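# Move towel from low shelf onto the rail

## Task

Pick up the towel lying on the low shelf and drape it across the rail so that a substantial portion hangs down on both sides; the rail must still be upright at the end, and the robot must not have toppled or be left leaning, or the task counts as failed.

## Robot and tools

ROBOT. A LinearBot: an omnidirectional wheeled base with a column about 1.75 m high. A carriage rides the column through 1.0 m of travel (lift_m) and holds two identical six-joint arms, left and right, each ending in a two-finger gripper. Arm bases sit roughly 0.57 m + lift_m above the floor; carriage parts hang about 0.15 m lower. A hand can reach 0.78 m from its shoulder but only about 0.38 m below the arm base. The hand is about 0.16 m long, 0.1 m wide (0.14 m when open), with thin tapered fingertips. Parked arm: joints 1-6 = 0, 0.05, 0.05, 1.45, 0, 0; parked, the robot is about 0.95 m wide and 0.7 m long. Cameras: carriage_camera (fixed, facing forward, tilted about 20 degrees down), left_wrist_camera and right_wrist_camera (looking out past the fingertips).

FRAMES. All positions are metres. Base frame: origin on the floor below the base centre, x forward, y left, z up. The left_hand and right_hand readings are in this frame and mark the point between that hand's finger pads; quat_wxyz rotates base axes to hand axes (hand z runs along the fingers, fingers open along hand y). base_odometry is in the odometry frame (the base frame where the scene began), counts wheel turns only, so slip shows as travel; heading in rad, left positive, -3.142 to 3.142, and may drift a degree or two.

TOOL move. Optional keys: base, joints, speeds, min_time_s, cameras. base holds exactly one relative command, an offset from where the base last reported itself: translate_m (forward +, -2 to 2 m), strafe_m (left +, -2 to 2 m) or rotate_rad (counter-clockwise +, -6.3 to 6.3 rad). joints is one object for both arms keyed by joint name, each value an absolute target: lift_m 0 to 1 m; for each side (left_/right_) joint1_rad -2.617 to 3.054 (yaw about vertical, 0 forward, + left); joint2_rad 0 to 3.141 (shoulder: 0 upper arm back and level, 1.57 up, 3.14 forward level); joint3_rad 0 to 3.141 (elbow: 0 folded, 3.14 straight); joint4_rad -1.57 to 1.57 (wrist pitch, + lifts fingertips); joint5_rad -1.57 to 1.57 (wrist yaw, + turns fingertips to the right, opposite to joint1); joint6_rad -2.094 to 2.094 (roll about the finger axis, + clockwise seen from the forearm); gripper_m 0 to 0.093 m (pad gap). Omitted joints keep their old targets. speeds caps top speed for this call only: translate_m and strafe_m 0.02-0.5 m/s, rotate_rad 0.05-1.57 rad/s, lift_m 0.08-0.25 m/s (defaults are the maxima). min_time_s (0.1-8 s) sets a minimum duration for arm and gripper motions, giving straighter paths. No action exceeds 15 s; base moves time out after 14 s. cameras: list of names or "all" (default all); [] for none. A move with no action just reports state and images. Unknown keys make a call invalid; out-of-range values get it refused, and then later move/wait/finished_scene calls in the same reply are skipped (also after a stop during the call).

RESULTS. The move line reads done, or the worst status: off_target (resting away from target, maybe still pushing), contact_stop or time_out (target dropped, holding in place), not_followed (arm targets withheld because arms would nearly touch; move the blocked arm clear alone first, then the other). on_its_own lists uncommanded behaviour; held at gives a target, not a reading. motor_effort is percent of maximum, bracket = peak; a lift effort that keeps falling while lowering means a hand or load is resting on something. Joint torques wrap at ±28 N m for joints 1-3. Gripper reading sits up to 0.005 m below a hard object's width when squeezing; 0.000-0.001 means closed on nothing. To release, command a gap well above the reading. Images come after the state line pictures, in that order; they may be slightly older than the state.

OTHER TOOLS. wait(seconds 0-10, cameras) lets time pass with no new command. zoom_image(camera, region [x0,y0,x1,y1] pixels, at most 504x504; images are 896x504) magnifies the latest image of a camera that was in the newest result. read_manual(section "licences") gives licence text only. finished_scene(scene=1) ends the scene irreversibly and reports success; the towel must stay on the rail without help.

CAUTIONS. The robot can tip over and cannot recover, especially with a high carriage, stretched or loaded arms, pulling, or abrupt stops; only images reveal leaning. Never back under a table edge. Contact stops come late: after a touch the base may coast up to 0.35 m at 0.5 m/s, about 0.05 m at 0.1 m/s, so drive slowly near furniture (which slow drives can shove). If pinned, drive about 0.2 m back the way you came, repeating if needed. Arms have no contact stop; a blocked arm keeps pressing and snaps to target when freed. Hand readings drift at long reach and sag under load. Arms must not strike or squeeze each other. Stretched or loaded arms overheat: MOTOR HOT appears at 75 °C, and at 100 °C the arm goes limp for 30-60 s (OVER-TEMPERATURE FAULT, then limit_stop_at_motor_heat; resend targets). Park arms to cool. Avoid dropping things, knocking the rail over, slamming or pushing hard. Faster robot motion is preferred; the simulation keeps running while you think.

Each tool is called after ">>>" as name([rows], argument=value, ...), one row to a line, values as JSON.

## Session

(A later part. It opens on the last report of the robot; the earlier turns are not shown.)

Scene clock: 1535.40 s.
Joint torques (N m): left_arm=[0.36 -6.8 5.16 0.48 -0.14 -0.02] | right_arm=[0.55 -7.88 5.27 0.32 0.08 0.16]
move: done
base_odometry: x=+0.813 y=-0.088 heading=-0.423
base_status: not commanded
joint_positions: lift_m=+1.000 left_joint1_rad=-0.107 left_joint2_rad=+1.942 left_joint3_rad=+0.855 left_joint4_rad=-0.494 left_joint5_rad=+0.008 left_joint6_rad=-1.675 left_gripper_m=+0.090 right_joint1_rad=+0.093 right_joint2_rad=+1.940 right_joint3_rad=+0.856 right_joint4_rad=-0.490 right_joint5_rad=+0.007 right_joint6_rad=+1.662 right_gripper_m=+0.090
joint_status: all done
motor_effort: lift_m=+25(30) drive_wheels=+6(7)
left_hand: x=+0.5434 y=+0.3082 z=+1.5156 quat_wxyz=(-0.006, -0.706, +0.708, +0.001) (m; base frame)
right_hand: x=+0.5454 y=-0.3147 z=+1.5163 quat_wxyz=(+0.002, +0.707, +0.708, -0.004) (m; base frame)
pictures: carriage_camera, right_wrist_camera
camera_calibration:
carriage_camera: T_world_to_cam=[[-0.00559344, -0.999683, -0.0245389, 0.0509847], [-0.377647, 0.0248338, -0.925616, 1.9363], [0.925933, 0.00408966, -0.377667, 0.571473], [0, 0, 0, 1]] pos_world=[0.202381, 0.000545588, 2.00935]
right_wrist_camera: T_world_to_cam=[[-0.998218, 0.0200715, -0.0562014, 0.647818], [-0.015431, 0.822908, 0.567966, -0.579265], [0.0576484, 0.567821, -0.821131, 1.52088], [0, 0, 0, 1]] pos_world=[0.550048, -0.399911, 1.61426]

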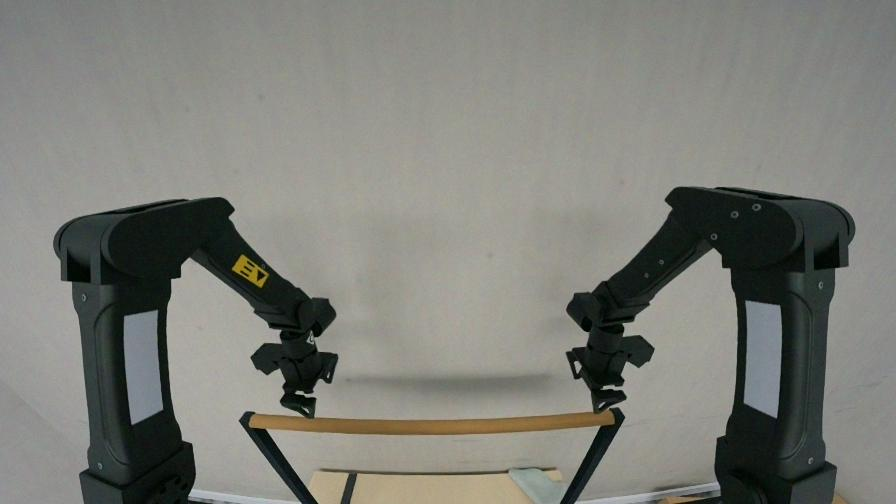

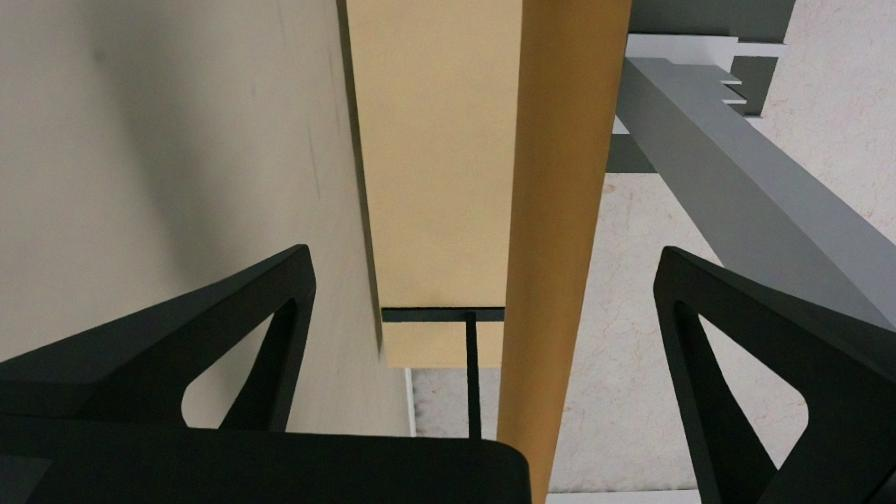

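>>> move(base={"translate_m":-0.5}, speeds={"translate_m":0.25}, cameras=[])

>>> move(joints={"lift_m":0.6,"left_joint1_rad":0,"left_joint2_rad":0.05,"left_joint3_rad":0.05,"left_joint4_rad":1.45,"left_joint5_rad":0,"left_joint6_rad":0,"right_joint1_rad":0,"right_joint2_rad":0.05,"right_joint3_rad":0.05,"right_joint4_rad":1.45,"right_joint5_rad":0,"right_joint6_rad":0}, cameras=["carriage_camera"])

>>> zoom_image(camera="carriage_camera", region=[400, 304, 700, 504])

Scene clock: 1543.93 s.
Joint torques (N m): left_arm=[0.36 -6.76 5.09 0.43 -0.14 -0.04] | right_arm=[0.14 -7.83 5.3 0.25 0.12 0.15]
move: done
base_odometry: x=+0.357 y=+0.117 heading=-0.423
base_status: done
joint_positions: lift_m=+1.000 left_joint1_rad=-0.107 left_joint2_rad=+1.942 left_joint3_rad=+0.855 left_joint4_rad=-0.486 left_joint5_rad=+0.007 left_joint6_rad=-1.675 left_gripper_m=+0.090 right_joint1_rad=+0.096 right_joint2_rad=+1.940 right_joint3_rad=+0.856 right_joint4_rad=-0.484 right_joint5_rad=+0.005 right_joint6_rad=+1.662 right_gripper_m=+0.090
joint_status: not commanded
motor_effort: lift_m=+25(25) drive_wheels=-4(13)
left_hand: x=+0.5454 y=+0.3084 z=+1.5156 quat_wxyz=(-0.003, -0.706, +0.708, -0.002) (m; base frame)
right_hand: x=+0.5469 y=-0.3132 z=+1.5163 quat_wxyz=(+0.003, +0.705, +0.709, +0.000) (m; base frame)
pictures: none
No camera images: "cameras" was empty.

Scene clock: 1546.07 s.
Joint torques (N m): left_arm=[-0.39 3.38 5.26 0.11 -0.01 0.03] | right_arm=[-0.36 3.38 5.42 0.06 0.03 -0.02]
move: done
base_odometry: x=+0.357 y=+0.117 heading=-0.423
base_status: not commanded
joint_positions: lift_m=+0.600 left_joint1_rad=+0.000 left_joint2_rad=+0.059 left_joint3_rad=+0.062 left_joint4_rad=+1.430 left_joint5_rad=+0.003 left_joint6_rad=-0.008 left_gripper_m=+0.090 right_joint1_rad=+0.002 right_joint2_rad=+0.059 right_joint3_rad=+0.063 right_joint4_rad=+1.434 right_joint5_rad=+0.003 right_joint6_rad=+0.011 right_gripper_m=+0.090
joint_status: all done
motor_effort: lift_m=+20(20) drive_wheels=-4(6)
left_hand: x=+0.2996 y=+0.3391 z=+1.6248 quat_wxyz=(+0.998, +0.001, +0.069, -0.004) (m; base frame)
right_hand: x=+0.2985 y=-0.3401 z=+1.6253 quat_wxyz=(+0.998, +0.002, +0.067, +0.006) (m; base frame)
pictures: carriage_camera
camera_calibration:
carriage_camera: T_world_to_cam=[[-0.00559344, -0.999683, -0.0245389, 0.041184], [-0.377647, 0.0248338, -0.925616, 1.56662], [0.925933, 0.00408966, -0.377667, 0.420636], [0, 0, 0, 1]] pos_world=[0.202381, 0.000545588, 1.60996]

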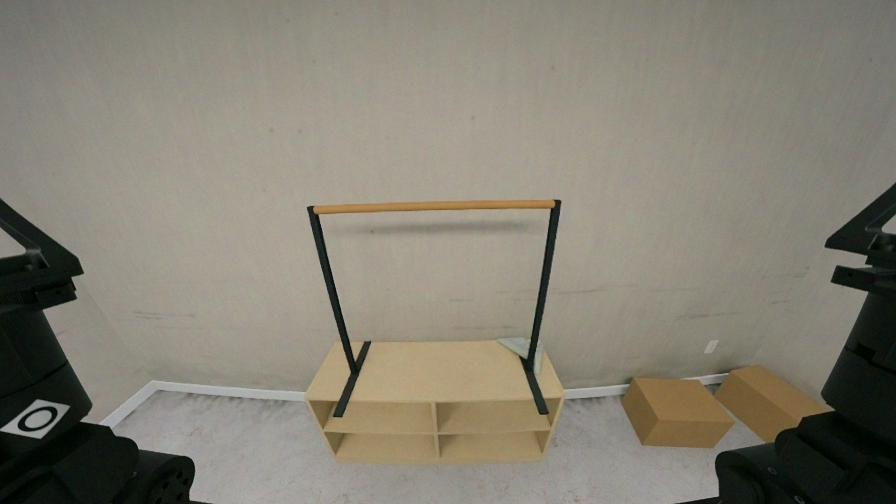

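Scaled by 1.680 from the camera's 896x504 image, which has a finer 1280x720 frame.

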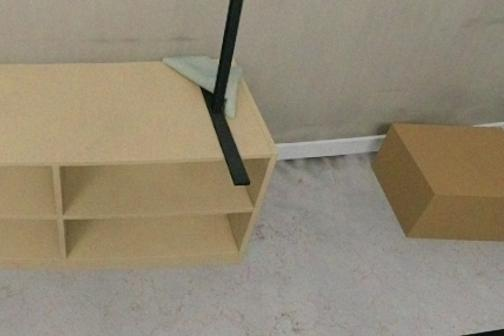

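>>> move(base={"strafe_m":0.12}, joints={"lift_m":0.35}, cameras=[])

>>> move(base={"translate_m":0.4}, speeds={"translate_m":0.15}, cameras=["carriage_camera"])

>>> zoom_image(camera="carriage_camera", region=[400, 304, 700, 504])

Scene clock: 1560.47 s.
Joint torques (N m): left_arm=[-0.35 3.38 5.44 0.09 0 0] | right_arm=[-0.47 3.41 5.44 -0.01 -0.01 -0.04]
move: done
base_odometry: x=+0.406 y=+0.227 heading=-0.423
base_status: done
joint_positions: lift_m=+0.350 left_joint1_rad=+0.000 left_joint2_rad=+0.059 left_joint3_rad=+0.061 left_joint4_rad=+1.434 left_joint5_rad=+0.003 left_joint6_rad=-0.006 left_gripper_m=+0.090 right_joint1_rad=+0.002 right_joint2_rad=+0.059 right_joint3_rad=+0.062 right_joint4_rad=+1.437 right_joint5_rad=+0.002 right_joint6_rad=+0.009 right_gripper_m=+0.090
joint_status: all done
motor_effort: lift_m=+20(20) drive_wheels=-1(8)
left_hand: x=+0.2988 y=+0.3392 z=+1.3747 quat_wxyz=(+0.998, +0.001, +0.067, -0.003) (m; base frame)
right_hand: x=+0.2978 y=-0.3399 z=+1.3752 quat_wxyz=(+0.998, +0.001, +0.065, +0.005) (m; base frame)
pictures: none
No camera images: "cameras" was empty.

Scene clock: 1564.13 s.
Joint torques (N m): left_arm=[-0.32 3.48 5.42 0.01 0.01 -0.02] | right_arm=[-0.32 3.41 5.34 -0.04 0.06 -0.04]
move: done
base_odometry: x=+0.771 y=+0.063 heading=-0.422
base_status: done
joint_positions: lift_m=+0.350 left_joint1_rad=+0.000 left_joint2_rad=+0.059 left_joint3_rad=+0.061 left_joint4_rad=+1.439 left_joint5_rad=+0.003 left_joint6_rad=-0.006 left_gripper_m=+0.090 right_joint1_rad=+0.002 right_joint2_rad=+0.059 right_joint3_rad=+0.062 right_joint4_rad=+1.442 right_joint5_rad=+0.002 right_joint6_rad=+0.009 right_gripper_m=+0.090
joint_status: not commanded
motor_effort: lift_m=+20(20) drive_wheels=+5(12)
left_hand: x=+0.2976 y=+0.3392 z=+1.3748 quat_wxyz=(+0.998, +0.001, +0.065, -0.003) (m; base frame)
right_hand: x=+0.2967 y=-0.3399 z=+1.3754 quat_wxyz=(+0.998, +0.001, +0.063, +0.005) (m; base frame)
pictures: carriage_camera
camera_calibration:
carriage_camera: T_world_to_cam=[[-0.00559344, -0.999683, -0.0245389, 0.0350496], [-0.377647, 0.0248338, -0.925616, 1.33523], [0.925933, 0.00408966, -0.377667, 0.326223], [0, 0, 0, 1]] pos_world=[0.202381, 0.000545588, 1.35997]

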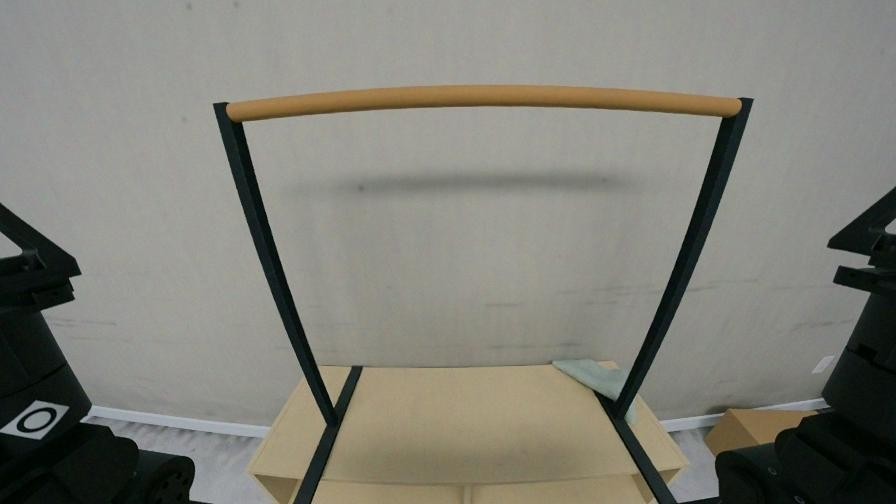

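Scaled by 1.680 from the camera's 896x504 image, which has a finer 1280x720 frame.

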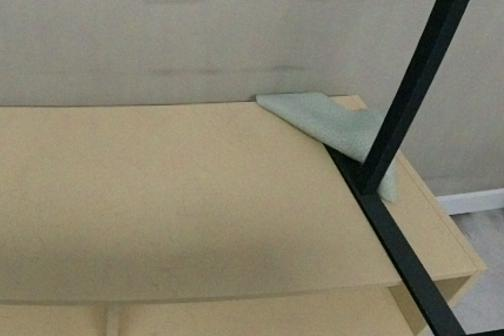

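>>> move(joints={"right_joint4_rad":-0.3,"lift_m":0.37,"right_gripper_m":0.09}, cameras=[])

>>> move(joints={"right_joint1_rad":-0.197,"right_joint2_rad":2.88,"right_joint3_rad":1.548,"right_joint4_rad":0.354,"right_joint5_rad":0,"right_joint6_rad":-0.19}, min_time_s=3, cameras=["carriage_camera","right_wrist_camera"])

Scene clock: 1583.03 s.
Joint torques (N m): left_arm=[-0.29 3.34 5.41 0.02 0 -0.02] | right_arm=[-0.28 1.03 7.9 1.79 0.04 -0.04]
move: done
base_odometry: x=+0.771 y=+0.063 heading=-0.422
base_status: not commanded
joint_positions: lift_m=+0.370 left_joint1_rad=+0.000 left_joint2_rad=+0.059 left_joint3_rad=+0.060 left_joint4_rad=+1.439 left_joint5_rad=+0.003 left_joint6_rad=-0.006 left_gripper_m=+0.090 right_joint1_rad=+0.002 right_joint2_rad=+0.059 right_joint3_rad=+0.062 right_joint4_rad=-0.273 right_joint5_rad=+0.002 right_joint6_rad=+0.009 right_gripper_m=+0.090
joint_status: all done
motor_effort: lift_m=+25(30) drive_wheels=+5(5)
left_hand: x=+0.2978 y=+0.3392 z=+1.3940 quat_wxyz=(+0.998, +0.001, +0.065, -0.003) (m; base frame)
right_hand: x=+0.5028 y=-0.3396 z=+1.0849 quat_wxyz=(+0.605, +0.004, +0.796, +0.003) (m; base frame)
pictures: none
No camera images: "cameras" was empty.

Scene clock: 1586.33 s.
Joint torques (N m): left_arm=[-0.36 3.38 5.48 0.02 0 -0.01] | right_arm=[-0.83 -12.85 5.65 1.54 0.04 -0.09]
move: done
base_odometry: x=+0.771 y=+0.063 heading=-0.422
base_status: not commanded
joint_positions: lift_m=+0.370 left_joint1_rad=+0.000 left_joint2_rad=+0.059 left_joint3_rad=+0.060 left_joint4_rad=+1.439 left_joint5_rad=+0.003 left_joint6_rad=-0.006 left_gripper_m=+0.090 right_joint1_rad=-0.191 right_joint2_rad=+2.840 right_joint3_rad=+1.540 right_joint4_rad=+0.344 right_joint5_rad=+0.002 right_joint6_rad=-0.180 right_gripper_m=+0.090
joint_status: all done
motor_effort: lift_m=+24(25) drive_wheels=+5(5)
left_hand: x=+0.2978 y=+0.3392 z=+1.3940 quat_wxyz=(+0.998, +0.001, +0.065, -0.003) (m; base frame)
right_hand: x=+0.7918 y=-0.4417 z=+0.7317 quat_wxyz=(+0.297, +0.005, +0.953, -0.056) (m; base frame)
pictures: carriage_camera, right_wrist_camera
camera_calibration:
carriage_camera: T_world_to_cam=[[-0.00559344, -0.999683, -0.0245389, 0.0355256], [-0.377647, 0.0248338, -0.925616, 1.35318], [0.925933, 0.00408966, -0.377667, 0.33355], [0, 0, 0, 1]] pos_world=[0.202381, 0.000545588, 1.37937]
right_wrist_camera: T_world_to_cam=[[-0.0287226, -0.998639, 0.0435283, -0.438323], [-0.999555, 0.0290441, 0.0067715, 0.81377], [-0.00802652, -0.0433144, -0.999029, 0.846742], [0, 0, 0, 1]] pos_world=[0.807615, -0.424686, 0.859489]

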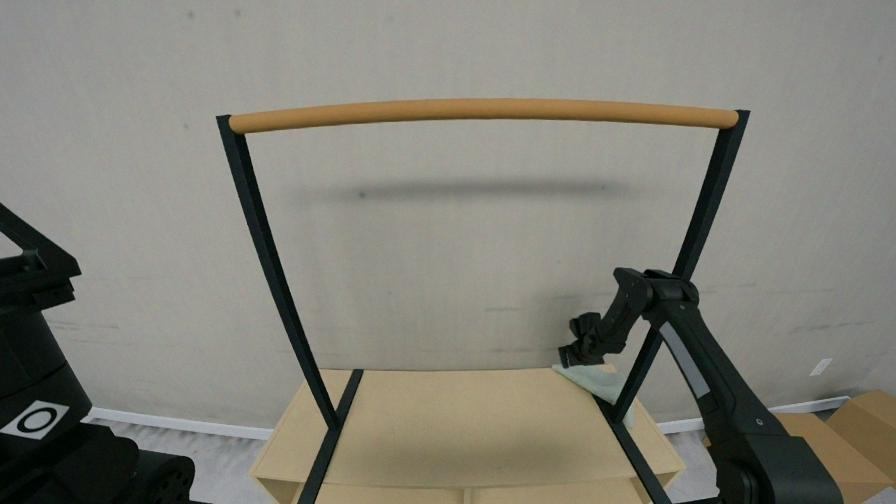

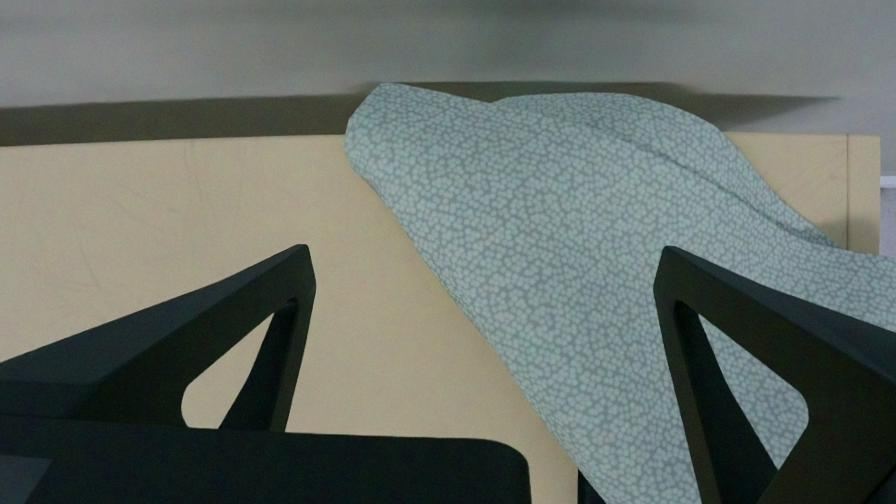

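>>> move(joints={"lift_m":0.265,"right_joint1_rad":-0.215,"right_joint6_rad":-0.205}, speeds={"lift_m":0.1}, cameras=["carriage_camera","right_wrist_camera"])

>>> zoom_image(camera="carriage_camera", region=[500, 304, 700, 454])

Scene clock: 1592.73 s.
Joint torques (N m): left_arm=[-0.29 3.36 5.38 -0.01 0.02 -0.03] | right_arm=[-0.68 -12.07 4.56 1.02 -0.3 0.1]
move: done
base_odometry: x=+0.771 y=+0.063 heading=-0.422
base_status: not commanded
joint_positions: lift_m=+0.266 left_joint1_rad=+0.000 left_joint2_rad=+0.059 left_joint3_rad=+0.060 left_joint4_rad=+1.440 left_joint5_rad=+0.003 left_joint6_rad=-0.006 left_gripper_m=+0.090 right_joint1_rad=-0.212 right_joint2_rad=+2.830 right_joint3_rad=+1.557 right_joint4_rad=+0.411 right_joint5_rad=+0.031 right_joint6_rad=-0.208 right_gripper_m=+0.090
joint_status: all done
motor_effort: lift_m=+18(18) drive_wheels=+5(6)
left_hand: x=+0.2977 y=+0.3392 z=+1.2898 quat_wxyz=(+0.998, +0.001, +0.065, -0.003) (m; base frame)
right_hand: x=+0.8113 y=-0.4631 z=+0.6480 quat_wxyz=(+0.336, +0.008, +0.938, -0.087) (m; base frame)
pictures: carriage_camera, right_wrist_camera
camera_calibration:
carriage_camera: T_world_to_cam=[[-0.00559344, -0.999683, -0.0245389, 0.0329687], [-0.377647, 0.0248338, -0.925616, 1.25674], [0.925933, 0.00408966, -0.377667, 0.294198], [0, 0, 0, 1]] pos_world=[0.202381, 0.000545588, 1.27517]
right_wrist_camera: T_world_to_cam=[[-0.0523817, -0.993729, 0.0987836, -0.469823], [-0.99585, 0.0446073, -0.0793322, 0.894523], [0.0744283, -0.102529, -0.991942, 0.663496], [0, 0, 0, 1]] pos_world=[0.816818, -0.438751, 0.775525]

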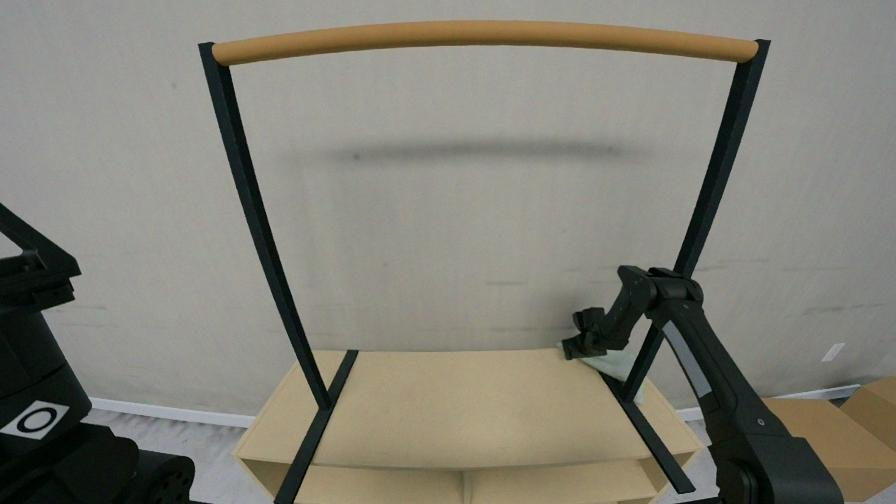

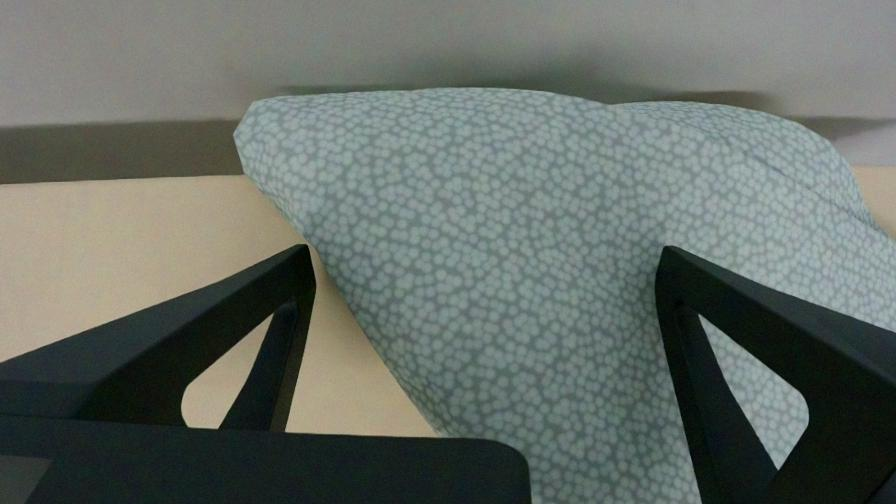

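Scaled by 2.520 from the camera's 896x504 image, which has a finer 1280x720 frame.

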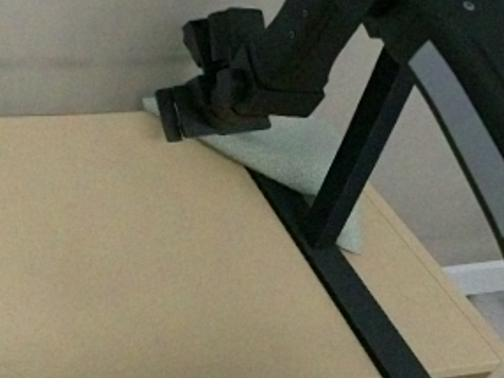

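>>> move(joints={"lift_m":0.3,"right_joint1_rad":-0.16,"right_joint6_rad":-0.15}, cameras=[])

>>> move(joints={"lift_m":0.25}, speeds={"lift_m":0.08}, cameras=["right_wrist_camera"])

Scene clock: 1599.57 s.
Joint torques (N m): left_arm=[-0.39 3.4 5.37 0.01 0 0] | right_arm=[-0.34 -12.89 4.4 1.3 0 0.12]
move: done
base_odometry: x=+0.771 y=+0.063 heading=-0.422
base_status: not commanded
joint_positions: lift_m=+0.300 left_joint1_rad=+0.000 left_joint2_rad=+0.059 left_joint3_rad=+0.060 left_joint4_rad=+1.440 left_joint5_rad=+0.003 left_joint6_rad=-0.006 left_gripper_m=+0.090 right_joint1_rad=-0.156 right_joint2_rad=+2.840 right_joint3_rad=+1.557 right_joint4_rad=+0.376 right_joint5_rad=+0.006 right_joint6_rad=-0.161 right_gripper_m=+0.090
joint_status: all done
motor_effort: lift_m=+25(30) drive_wheels=+5(6)
left_hand: x=+0.2978 y=+0.3392 z=+1.3239 quat_wxyz=(+0.998, +0.001, +0.065, -0.003) (m; base frame)
right_hand: x=+0.8083 y=-0.4264 z=+0.6713 quat_wxyz=(+0.321, -0.001, +0.945, -0.054) (m; base frame)
pictures: none
No camera images: "cameras" was empty.

Scene clock: 1600.57 s.
Joint torques (N m): left_arm=[-0.38 3.41 5.45 0.03 -0.01 -0.02] | right_arm=[-0.55 -11.88 3.84 0.82 0.18 0.07]
move: done
base_odometry: x=+0.771 y=+0.063 heading=-0.422
base_status: not commanded
joint_positions: lift_m=+0.251 left_joint1_rad=+0.000 left_joint2_rad=+0.059 left_joint3_rad=+0.060 left_joint4_rad=+1.440 left_joint5_rad=+0.003 left_joint6_rad=-0.006 left_gripper_m=+0.090 right_joint1_rad=-0.157 right_joint2_rad=+2.827 right_joint3_rad=+1.565 right_joint4_rad=+0.437 right_joint5_rad=-0.010 right_joint6_rad=-0.150 right_gripper_m=+0.090
joint_status: all done
motor_effort: lift_m=+18(19) drive_wheels=+5(5)
left_hand: x=+0.2978 y=+0.3392 z=+1.2747 quat_wxyz=(+0.998, +0.001, +0.065, -0.003) (m; base frame)
right_hand: x=+0.8276 y=-0.4270 z=+0.6413 quat_wxyz=(+0.361, +0.001, +0.931, -0.051) (m; base frame)
pictures: right_wrist_camera
camera_calibration:
right_wrist_camera: T_world_to_cam=[[-0.0162684, -0.999225, 0.0358383, -0.42437], [-0.991729, 0.0115616, -0.127828, 0.922124], [0.127315, -0.0376214, -0.991149, 0.64279], [0, 0, 0, 1]] pos_world=[0.825757, -0.41052, 0.770182]

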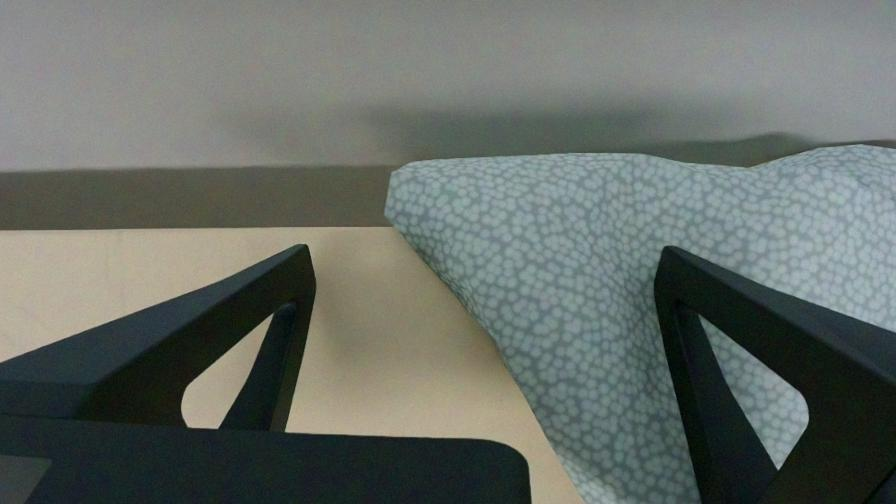

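>>> move(joints={"right_gripper_m":0.0}, min_time_s=1.5, cameras=["right_wrist_camera"])

Scene clock: 1606.33 s.
Joint torques (N m): left_arm=[-0.29 3.4 5.45 0.03 0.02 -0.02] | right_arm=[0.24 -12.04 3.96 0.65 -0.28 0.09]
move: off_target
base_odometry: x=+0.771 y=+0.063 heading=-0.422
base_status: not commanded
joint_positions: lift_m=+0.251 left_joint1_rad=+0.000 left_joint2_rad=+0.059 left_joint3_rad=+0.060 left_joint4_rad=+1.440 left_joint5_rad=+0.003 left_joint6_rad=-0.006 left_gripper_m=+0.090 right_joint1_rad=-0.165 right_joint2_rad=+2.827 right_joint3_rad=+1.565 right_joint4_rad=+0.455 right_joint5_rad=+0.031 right_joint6_rad=-0.153 right_gripper_m=+0.008
joint_status: right_gripper_m off_target (ended at +0.008, target +0.000)
motor_effort: lift_m=+18(18) drive_wheels=+5(5)
left_hand: x=+0.2978 y=+0.3392 z=+1.2747 quat_wxyz=(+0.998, +0.001, +0.065, -0.003) (m; base frame)
right_hand: x=+0.8289 y=-0.4389 z=+0.6445 quat_wxyz=(+0.366, +0.011, +0.928, -0.073) (m; base frame)
pictures: right_wrist_camera
camera_calibration:
right_wrist_camera: T_world_to_cam=[[-0.0510802, -0.996242, 0.0699417, -0.428137], [-0.989095, 0.0407784, -0.141518, 0.943442], [0.138134, -0.0764077, -0.987462, 0.616921], [0, 0, 0, 1]] pos_world=[0.826067, -0.417863, 0.772645]

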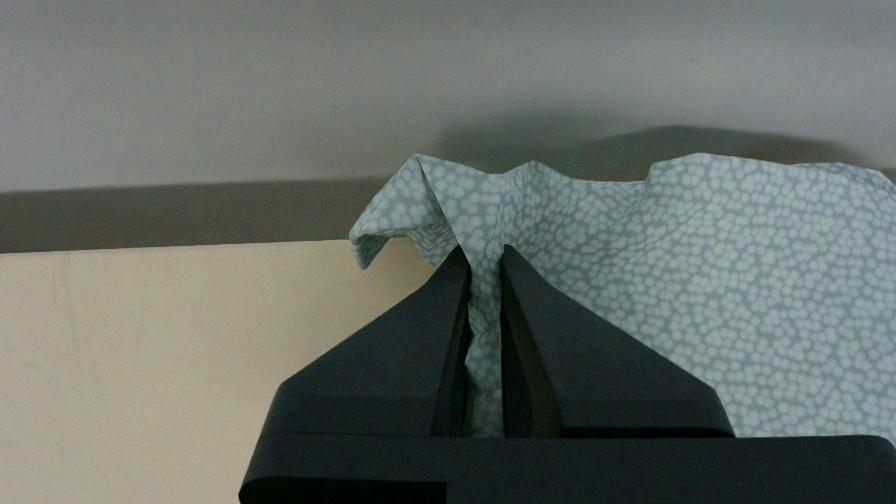

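>>> move(joints={"lift_m":0.4}, speeds={"lift_m":0.08}, cameras=["carriage_camera","right_wrist_camera"])

>>> zoom_image(camera="carriage_camera", region=[480, 284, 740, 484])

Scene clock: 1613.43 s.
Joint torques (N m): left_arm=[-0.42 3.3 5.5 0 0.01 -0.01] | right_arm=[0.29 -13.03 3.81 1.36 0 0.11]
move: done
base_odometry: x=+0.771 y=+0.063 heading=-0.422
base_status: not commanded
joint_positions: lift_m=+0.400 left_joint1_rad=+0.000 left_joint2_rad=+0.059 left_joint3_rad=+0.059 left_joint4_rad=+1.440 left_joint5_rad=+0.003 left_joint6_rad=-0.006 left_gripper_m=+0.090 right_joint1_rad=-0.165 right_joint2_rad=+2.840 right_joint3_rad=+1.562 right_joint4_rad=+0.370 right_joint5_rad=+0.006 right_joint6_rad=-0.153 right_gripper_m=+0.007
joint_status: all done
motor_effort: lift_m=+25(29) drive_wheels=+5(5)
left_hand: x=+0.2979 y=+0.3392 z=+1.4238 quat_wxyz=(+0.998, +0.001, +0.065, -0.003) (m; base frame)
right_hand: x=+0.8087 y=-0.4312 z=+0.7721 quat_wxyz=(+0.321, +0.007, +0.945, -0.054) (m; base frame)
pictures: carriage_camera, right_wrist_camera
camera_calibration:
carriage_camera: T_world_to_cam=[[-0.00559344, -0.999683, -0.0245389, 0.0362618], [-0.377647, 0.0248338, -0.925616, 1.38095], [0.925933, 0.00408966, -0.377667, 0.34488], [0, 0, 0, 1]] pos_world=[0.202381, 0.000545588, 1.40937]
right_wrist_camera: T_world_to_cam=[[-0.0293619, -0.998825, 0.0385453, -0.42482], [-0.998639, 0.0276502, -0.0442133, 0.868159], [0.0430956, -0.039791, -0.998278, 0.847282], [0, 0, 0, 1]] pos_world=[0.81799, -0.414612, 0.900583]

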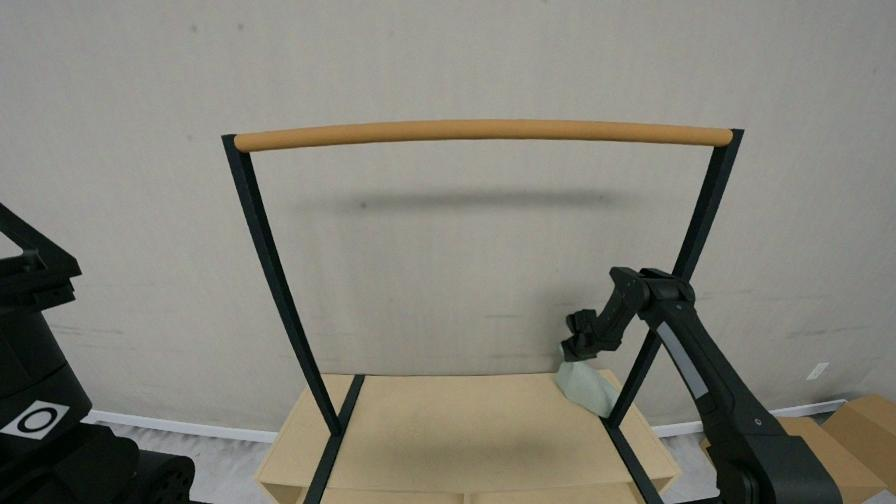

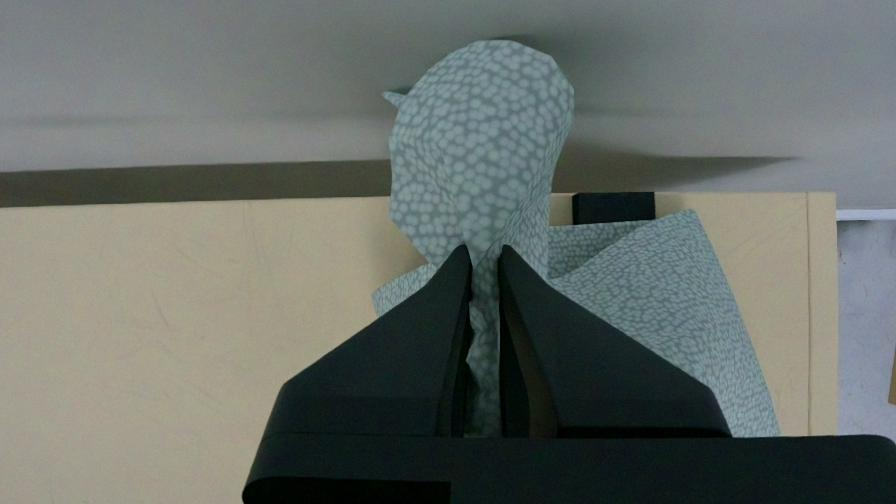

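Scaled by 1.938 from the camera's 896x504 image, which has a finer 1280x720 frame.

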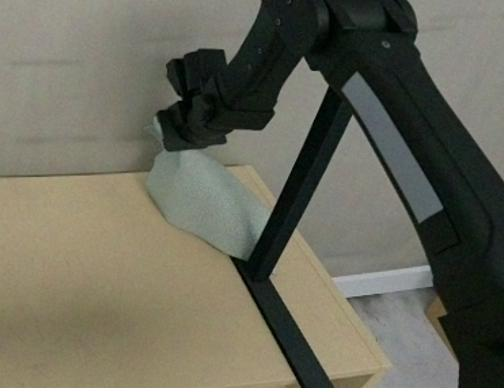

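>>> move(joints={"lift_m":0.52}, speeds={"lift_m":0.1}, cameras=[])

>>> move(joints={"right_joint1_rad":0.1,"right_joint6_rad":0.1}, min_time_s=2, cameras=["carriage_camera","right_wrist_camera"])

>>> zoom_image(camera="carriage_camera", region=[420, 264, 740, 484])

Scene clock: 1622.97 s.
Joint torques (N m): left_arm=[-0.35 3.34 5.39 0.03 -0.01 -0.01] | right_arm=[0.36 -13.46 4.29 1.32 0 0.11]
move: done
base_odometry: x=+0.771 y=+0.063 heading=-0.422
base_status: not commanded
joint_positions: lift_m=+0.520 left_joint1_rad=+0.000 left_joint2_rad=+0.059 left_joint3_rad=+0.059 left_joint4_rad=+1.440 left_joint5_rad=+0.003 left_joint6_rad=-0.006 left_gripper_m=+0.090 right_joint1_rad=-0.165 right_joint2_rad=+2.847 right_joint3_rad=+1.558 right_joint4_rad=+0.364 right_joint5_rad=+0.005 right_joint6_rad=-0.153 right_gripper_m=+0.007
joint_status: all done
motor_effort: lift_m=+24(29) drive_wheels=+5(6)
left_hand: x=+0.2978 y=+0.3392 z=+1.5439 quat_wxyz=(+0.998, +0.001, +0.065, -0.003) (m; base frame)
right_hand: x=+0.8035 y=-0.4301 z=+0.8862 quat_wxyz=(+0.313, +0.007, +0.948, -0.053) (m; base frame)
pictures: none
No camera images: "cameras" was empty.

Scene clock: 1625.27 s.
Joint torques (N m): left_arm=[-0.34 3.4 5.42 -0.01 0.02 -0.01] | right_arm=[0.34 -13.5 4.18 1.41 0.02 0.11]
move: done
base_odometry: x=+0.771 y=+0.063 heading=-0.422
base_status: not commanded
joint_positions: lift_m=+0.520 left_joint1_rad=+0.000 left_joint2_rad=+0.059 left_joint3_rad=+0.059 left_joint4_rad=+1.440 left_joint5_rad=+0.003 left_joint6_rad=-0.006 left_gripper_m=+0.090 right_joint1_rad=+0.094 right_joint2_rad=+2.847 right_joint3_rad=+1.558 right_joint4_rad=+0.364 right_joint5_rad=+0.004 right_joint6_rad=+0.090 right_gripper_m=+0.007
joint_status: all done
motor_effort: lift_m=+24(24) drive_wheels=+5(5)
left_hand: x=+0.2978 y=+0.3392 z=+1.5439 quat_wxyz=(+0.998, +0.001, +0.065, -0.003) (m; base frame)
right_hand: x=+0.8086 y=-0.2889 z=+0.8862 quat_wxyz=(+0.316, -0.002, +0.948, +0.027) (m; base frame)
pictures: carriage_camera, right_wrist_camera
camera_calibration:
carriage_camera: T_world_to_cam=[[-0.00559344, -0.999683, -0.0245389, 0.0392077], [-0.377647, 0.0248338, -0.925616, 1.49207], [0.925933, 0.00408966, -0.377667, 0.390219], [0, 0, 0, 1]] pos_world=[0.202381, 0.000545588, 1.52942]
right_wrist_camera: T_world_to_cam=[[0.0376605, -0.993158, -0.110543, -0.207576], [-0.998858, -0.0341589, -0.0334018, 0.841942], [0.0293972, 0.111674, -0.99331, 1.01732], [0, 0, 0, 1]] pos_world=[0.818892, -0.291004, 1.01569]

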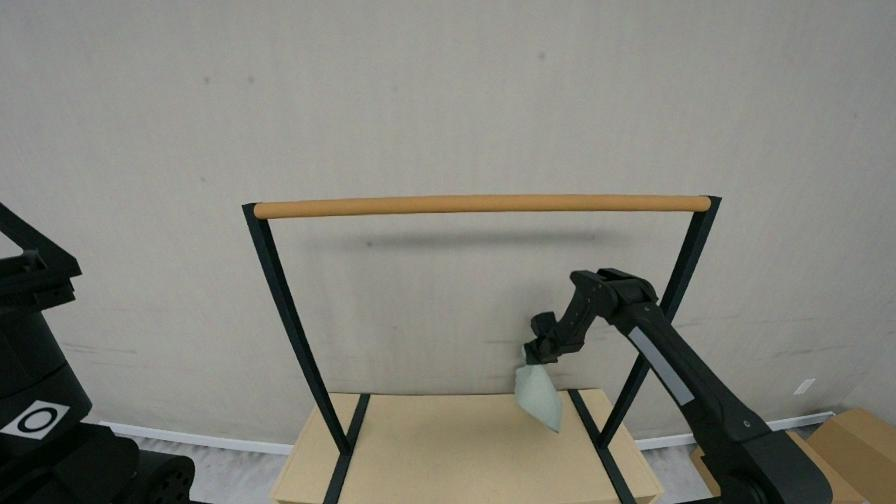

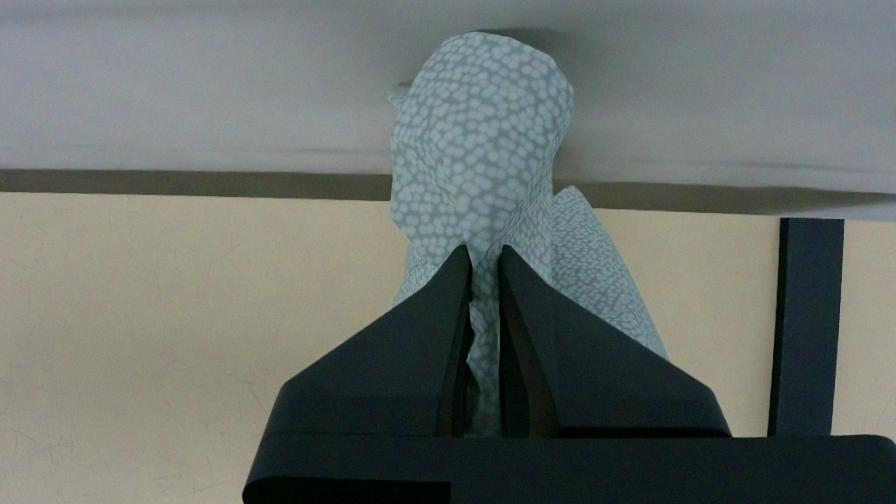

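Scaled by 1.575 from the camera's 896x504 image, which has a finer 1280x720 frame.

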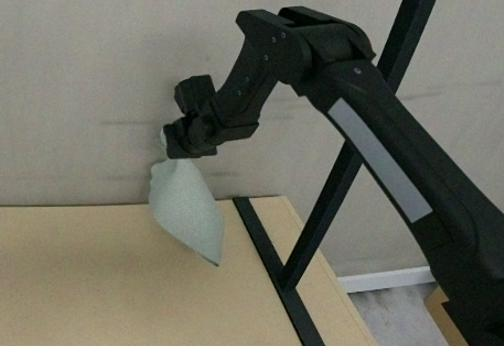

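>>> move(joints={"lift_m":0.28,"right_joint1_rad":0.5,"right_joint6_rad":0.49}, min_time_s=3, speeds={"lift_m":0.08}, cameras=["carriage_camera","right_wrist_camera"])

>>> zoom_image(camera="carriage_camera", region=[400, 264, 700, 484])

Scene clock: 1633.83 s.
Joint torques (N m): left_arm=[-0.34 3.4 5.44 0.01 0 -0.01] | right_arm=[-0.32 -13.57 4.26 1.04 0.11 0.16]
move: done
base_odometry: x=+0.771 y=+0.063 heading=-0.422
base_status: not commanded
joint_positions: lift_m=+0.281 left_joint1_rad=+0.000 left_joint2_rad=+0.059 left_joint3_rad=+0.059 left_joint4_rad=+1.440 left_joint5_rad=+0.003 left_joint6_rad=-0.006 left_gripper_m=+0.090 right_joint1_rad=+0.500 right_joint2_rad=+2.846 right_joint3_rad=+1.558 right_joint4_rad=+0.406 right_joint5_rad=-0.002 right_joint6_rad=+0.479 right_gripper_m=+0.007
joint_status: all done
motor_effort: lift_m=+18(19) drive_wheels=+5(5)
left_hand: x=+0.2978 y=+0.3392 z=+1.3046 quat_wxyz=(+0.998, +0.001, +0.065, -0.003) (m; base frame)
right_hand: x=+0.7516 y=-0.0736 z=+0.6540 quat_wxyz=(+0.298, -0.010, +0.941, +0.159) (m; base frame)
pictures: carriage_camera, right_wrist_camera
camera_calibration:
carriage_camera: T_world_to_cam=[[-0.00559344, -0.999683, -0.0245389, 0.0333362], [-0.377647, 0.0248338, -0.925616, 1.2706], [0.925933, 0.00408966, -0.377667, 0.299854], [0, 0, 0, 1]] pos_world=[0.202381, 0.000545588, 1.29015]
right_wrist_camera: T_world_to_cam=[[0.12836, -0.927368, -0.351443, 0.0769964], [-0.99145, -0.128388, -0.0233334, 0.765487], [-0.0234823, 0.351433, -0.935918, 0.784126], [0, 0, 0, 1]] pos_world=[0.767471, -0.105885, 0.7788]

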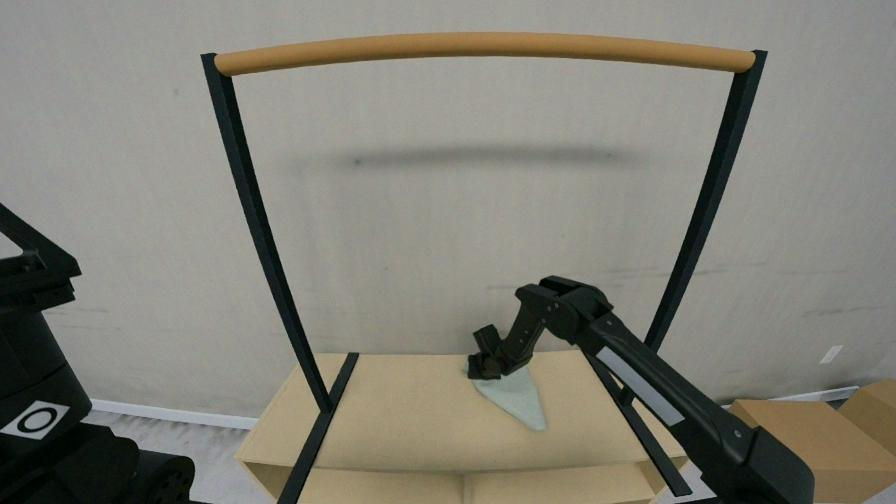

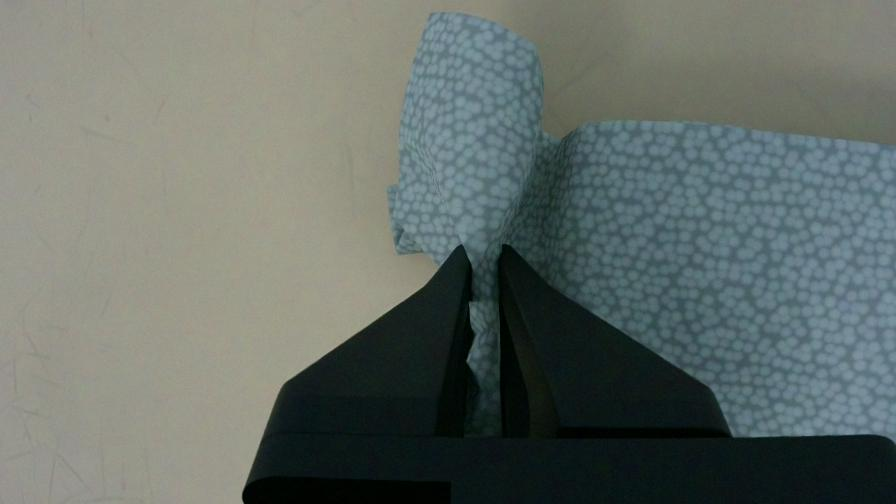

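Scaled by 1.680 from the camera's 896x504 image, which has a finer 1280x720 frame.

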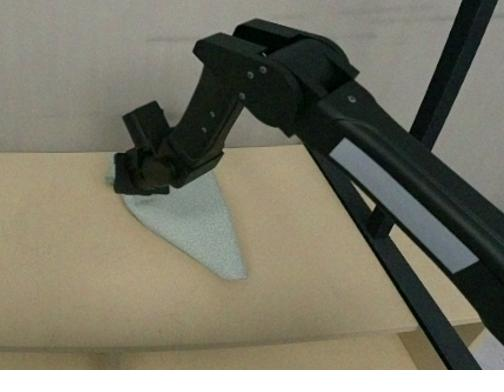

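>>> move(joints={"right_gripper_m":0.06}, min_time_s=1, cameras=[])

>>> move(joints={"lift_m":0.38}, cameras=["carriage_camera","right_wrist_camera"])

>>> move(joints={"right_joint1_rad":0,"right_joint2_rad":0.05,"right_joint3_rad":0.05,"right_joint4_rad":-0.3,"right_joint6_rad":0}, min_time_s=2.5, cameras=["carriage_camera"])

>>> zoom_image(camera="carriage_camera", region=[400, 264, 700, 484])

Scene clock: 1639.37 s.
Joint torques (N m): left_arm=[-0.36 3.41 5.44 0 0.01 0] | right_arm=[-0.72 -13.63 3.84 0.83 0.31 0.15]
move: done
base_odometry: x=+0.771 y=+0.063 heading=-0.422
base_status: not commanded
joint_positions: lift_m=+0.281 left_joint1_rad=+0.000 left_joint2_rad=+0.059 left_joint3_rad=+0.059 left_joint4_rad=+1.440 left_joint5_rad=+0.003 left_joint6_rad=-0.006 left_gripper_m=+0.090 right_joint1_rad=+0.506 right_joint2_rad=+2.846 right_joint3_rad=+1.564 right_joint4_rad=+0.431 right_joint5_rad=-0.018 right_joint6_rad=+0.480 right_gripper_m=+0.060
joint_status: all done
motor_effort: lift_m=+18(18) drive_wheels=+5(5)
left_hand: x=+0.2978 y=+0.3392 z=+1.3046 quat_wxyz=(+0.998, +0.001, +0.065, -0.003) (m; base frame)
right_hand: x=+0.7547 y=-0.0648 z=+0.6596 quat_wxyz=(+0.306, -0.015, +0.936, +0.174) (m; base frame)
pictures: none
No camera images: "cameras" was empty.

Scene clock: 1640.37 s.
Joint torques (N m): left_arm=[-0.34 3.41 5.5 0.02 0 -0.01] | right_arm=[-0.73 -13.53 3.89 1.3 0.19 0.15]
move: done
base_odometry: x=+0.771 y=+0.063 heading=-0.422
base_status: not commanded
joint_positions: lift_m=+0.380 left_joint1_rad=+0.000 left_joint2_rad=+0.059 left_joint3_rad=+0.059 left_joint4_rad=+1.440 left_joint5_rad=+0.003 left_joint6_rad=-0.006 left_gripper_m=+0.090 right_joint1_rad=+0.506 right_joint2_rad=+2.847 right_joint3_rad=+1.560 right_joint4_rad=+0.374 right_joint5_rad=-0.006 right_joint6_rad=+0.480 right_gripper_m=+0.060
joint_status: all done
motor_effort: lift_m=+25(29) drive_wheels=+5(5)
left_hand: x=+0.2980 y=+0.3392 z=+1.4037 quat_wxyz=(+0.998, +0.001, +0.065, -0.003) (m; base frame)
right_hand: x=+0.7445 y=-0.0727 z=+0.7481 quat_wxyz=(+0.283, -0.013, +0.946, +0.156) (m; base frame)
pictures: carriage_camera, right_wrist_camera
camera_calibration:
carriage_camera: T_world_to_cam=[[-0.00559344, -0.999683, -0.0245389, 0.0357708], [-0.377647, 0.0248338, -0.925616, 1.36243], [0.925933, 0.00408966, -0.377667, 0.337323], [0, 0, 0, 1]] pos_world=[0.202381, 0.000545588, 1.38936]
right_wrist_camera: T_world_to_cam=[[0.125268, -0.930248, -0.344886, 0.108962], [-0.990657, -0.136173, 0.00747317, 0.736522], [-0.053916, 0.340727, -0.938615, 0.895706], [0, 0, 0, 1]] pos_world=[0.764284, -0.103535, 0.872798]

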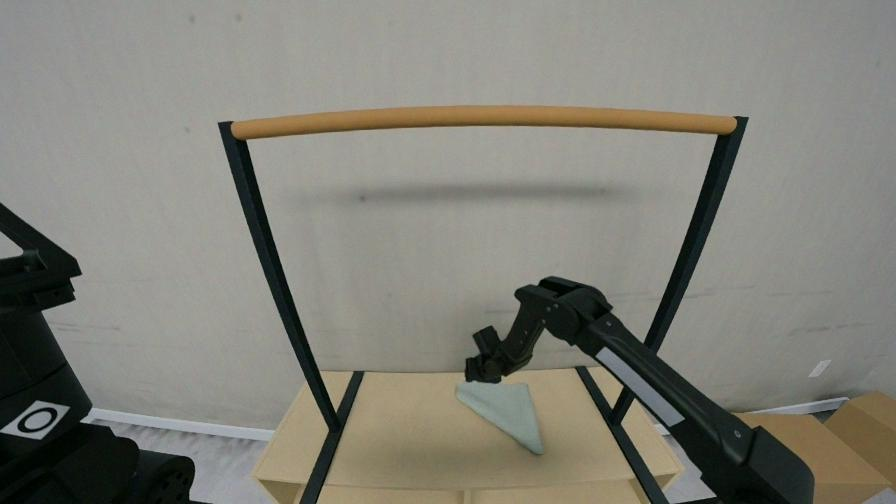

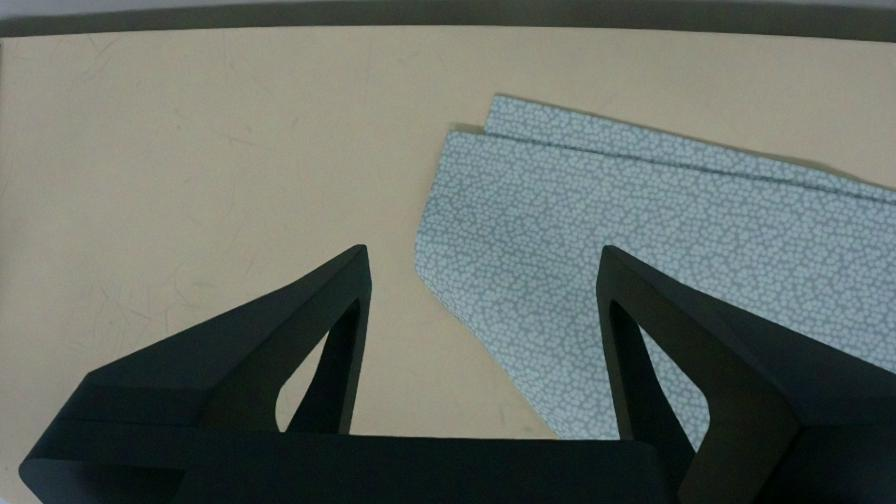

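Scene clock: 1643.17 s.
Joint torques (N m): left_arm=[-0.38 3.37 5.49 0.02 0 -0.03] | right_arm=[-0.95 1.03 6.82 1.81 0.12 0.02]
move: done
base_odometry: x=+0.771 y=+0.063 heading=-0.422
base_status: not commanded
joint_positions: lift_m=+0.380 left_joint1_rad=+0.000 left_joint2_rad=+0.059 left_joint3_rad=+0.059 left_joint4_rad=+1.440 left_joint5_rad=+0.003 left_joint6_rad=-0.006 left_gripper_m=+0.090 right_joint1_rad=+0.007 right_joint2_rad=+0.060 right_joint3_rad=+0.074 right_joint4_rad=-0.274 right_joint5_rad=-0.004 right_joint6_rad=+0.011 right_gripper_m=+0.060
joint_status: all done
motor_effort: lift_m=+25(25) drive_wheels=-4(5)
left_hand: x=+0.2980 y=+0.3392 z=+1.4037 quat_wxyz=(+0.998, +0.001, +0.065, -0.003) (m; base frame)
right_hand: x=+0.5028 y=-0.3373 z=+1.1006 quat_wxyz=(+0.610, +0.000, +0.793, +0.007) (m; base frame)
pictures: carriage_camera
camera_calibration:
carriage_camera: T_world_to_cam=[[-0.00559344, -0.999683, -0.0245389, 0.0357708], [-0.377647, 0.0248338, -0.925616, 1.36243], [0.925933, 0.00408966, -0.377667, 0.337323], [0, 0, 0, 1]] pos_world=[0.202381, 0.000545588, 1.38936]

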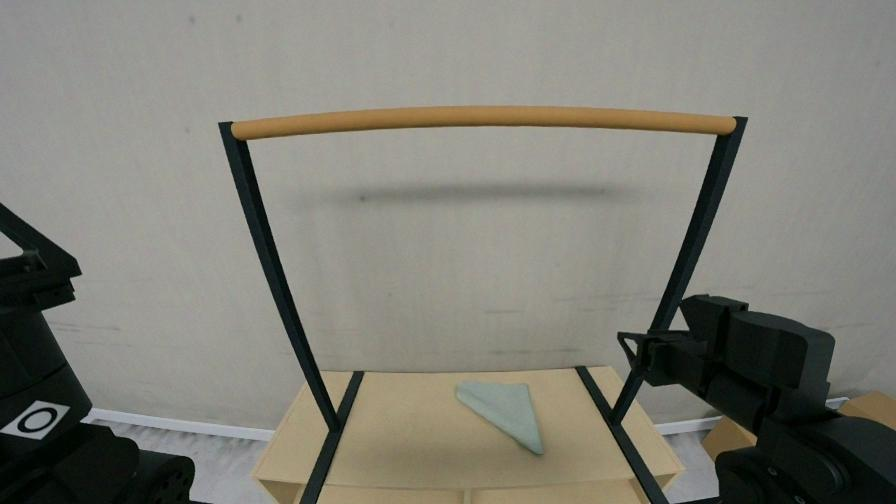

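Scaled by 1.680 from the camera's 896x504 image, which has a finer 1280x720 frame.

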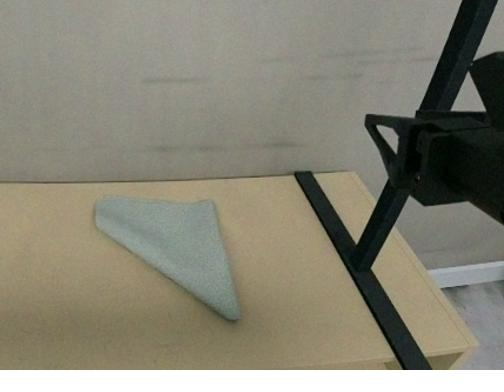

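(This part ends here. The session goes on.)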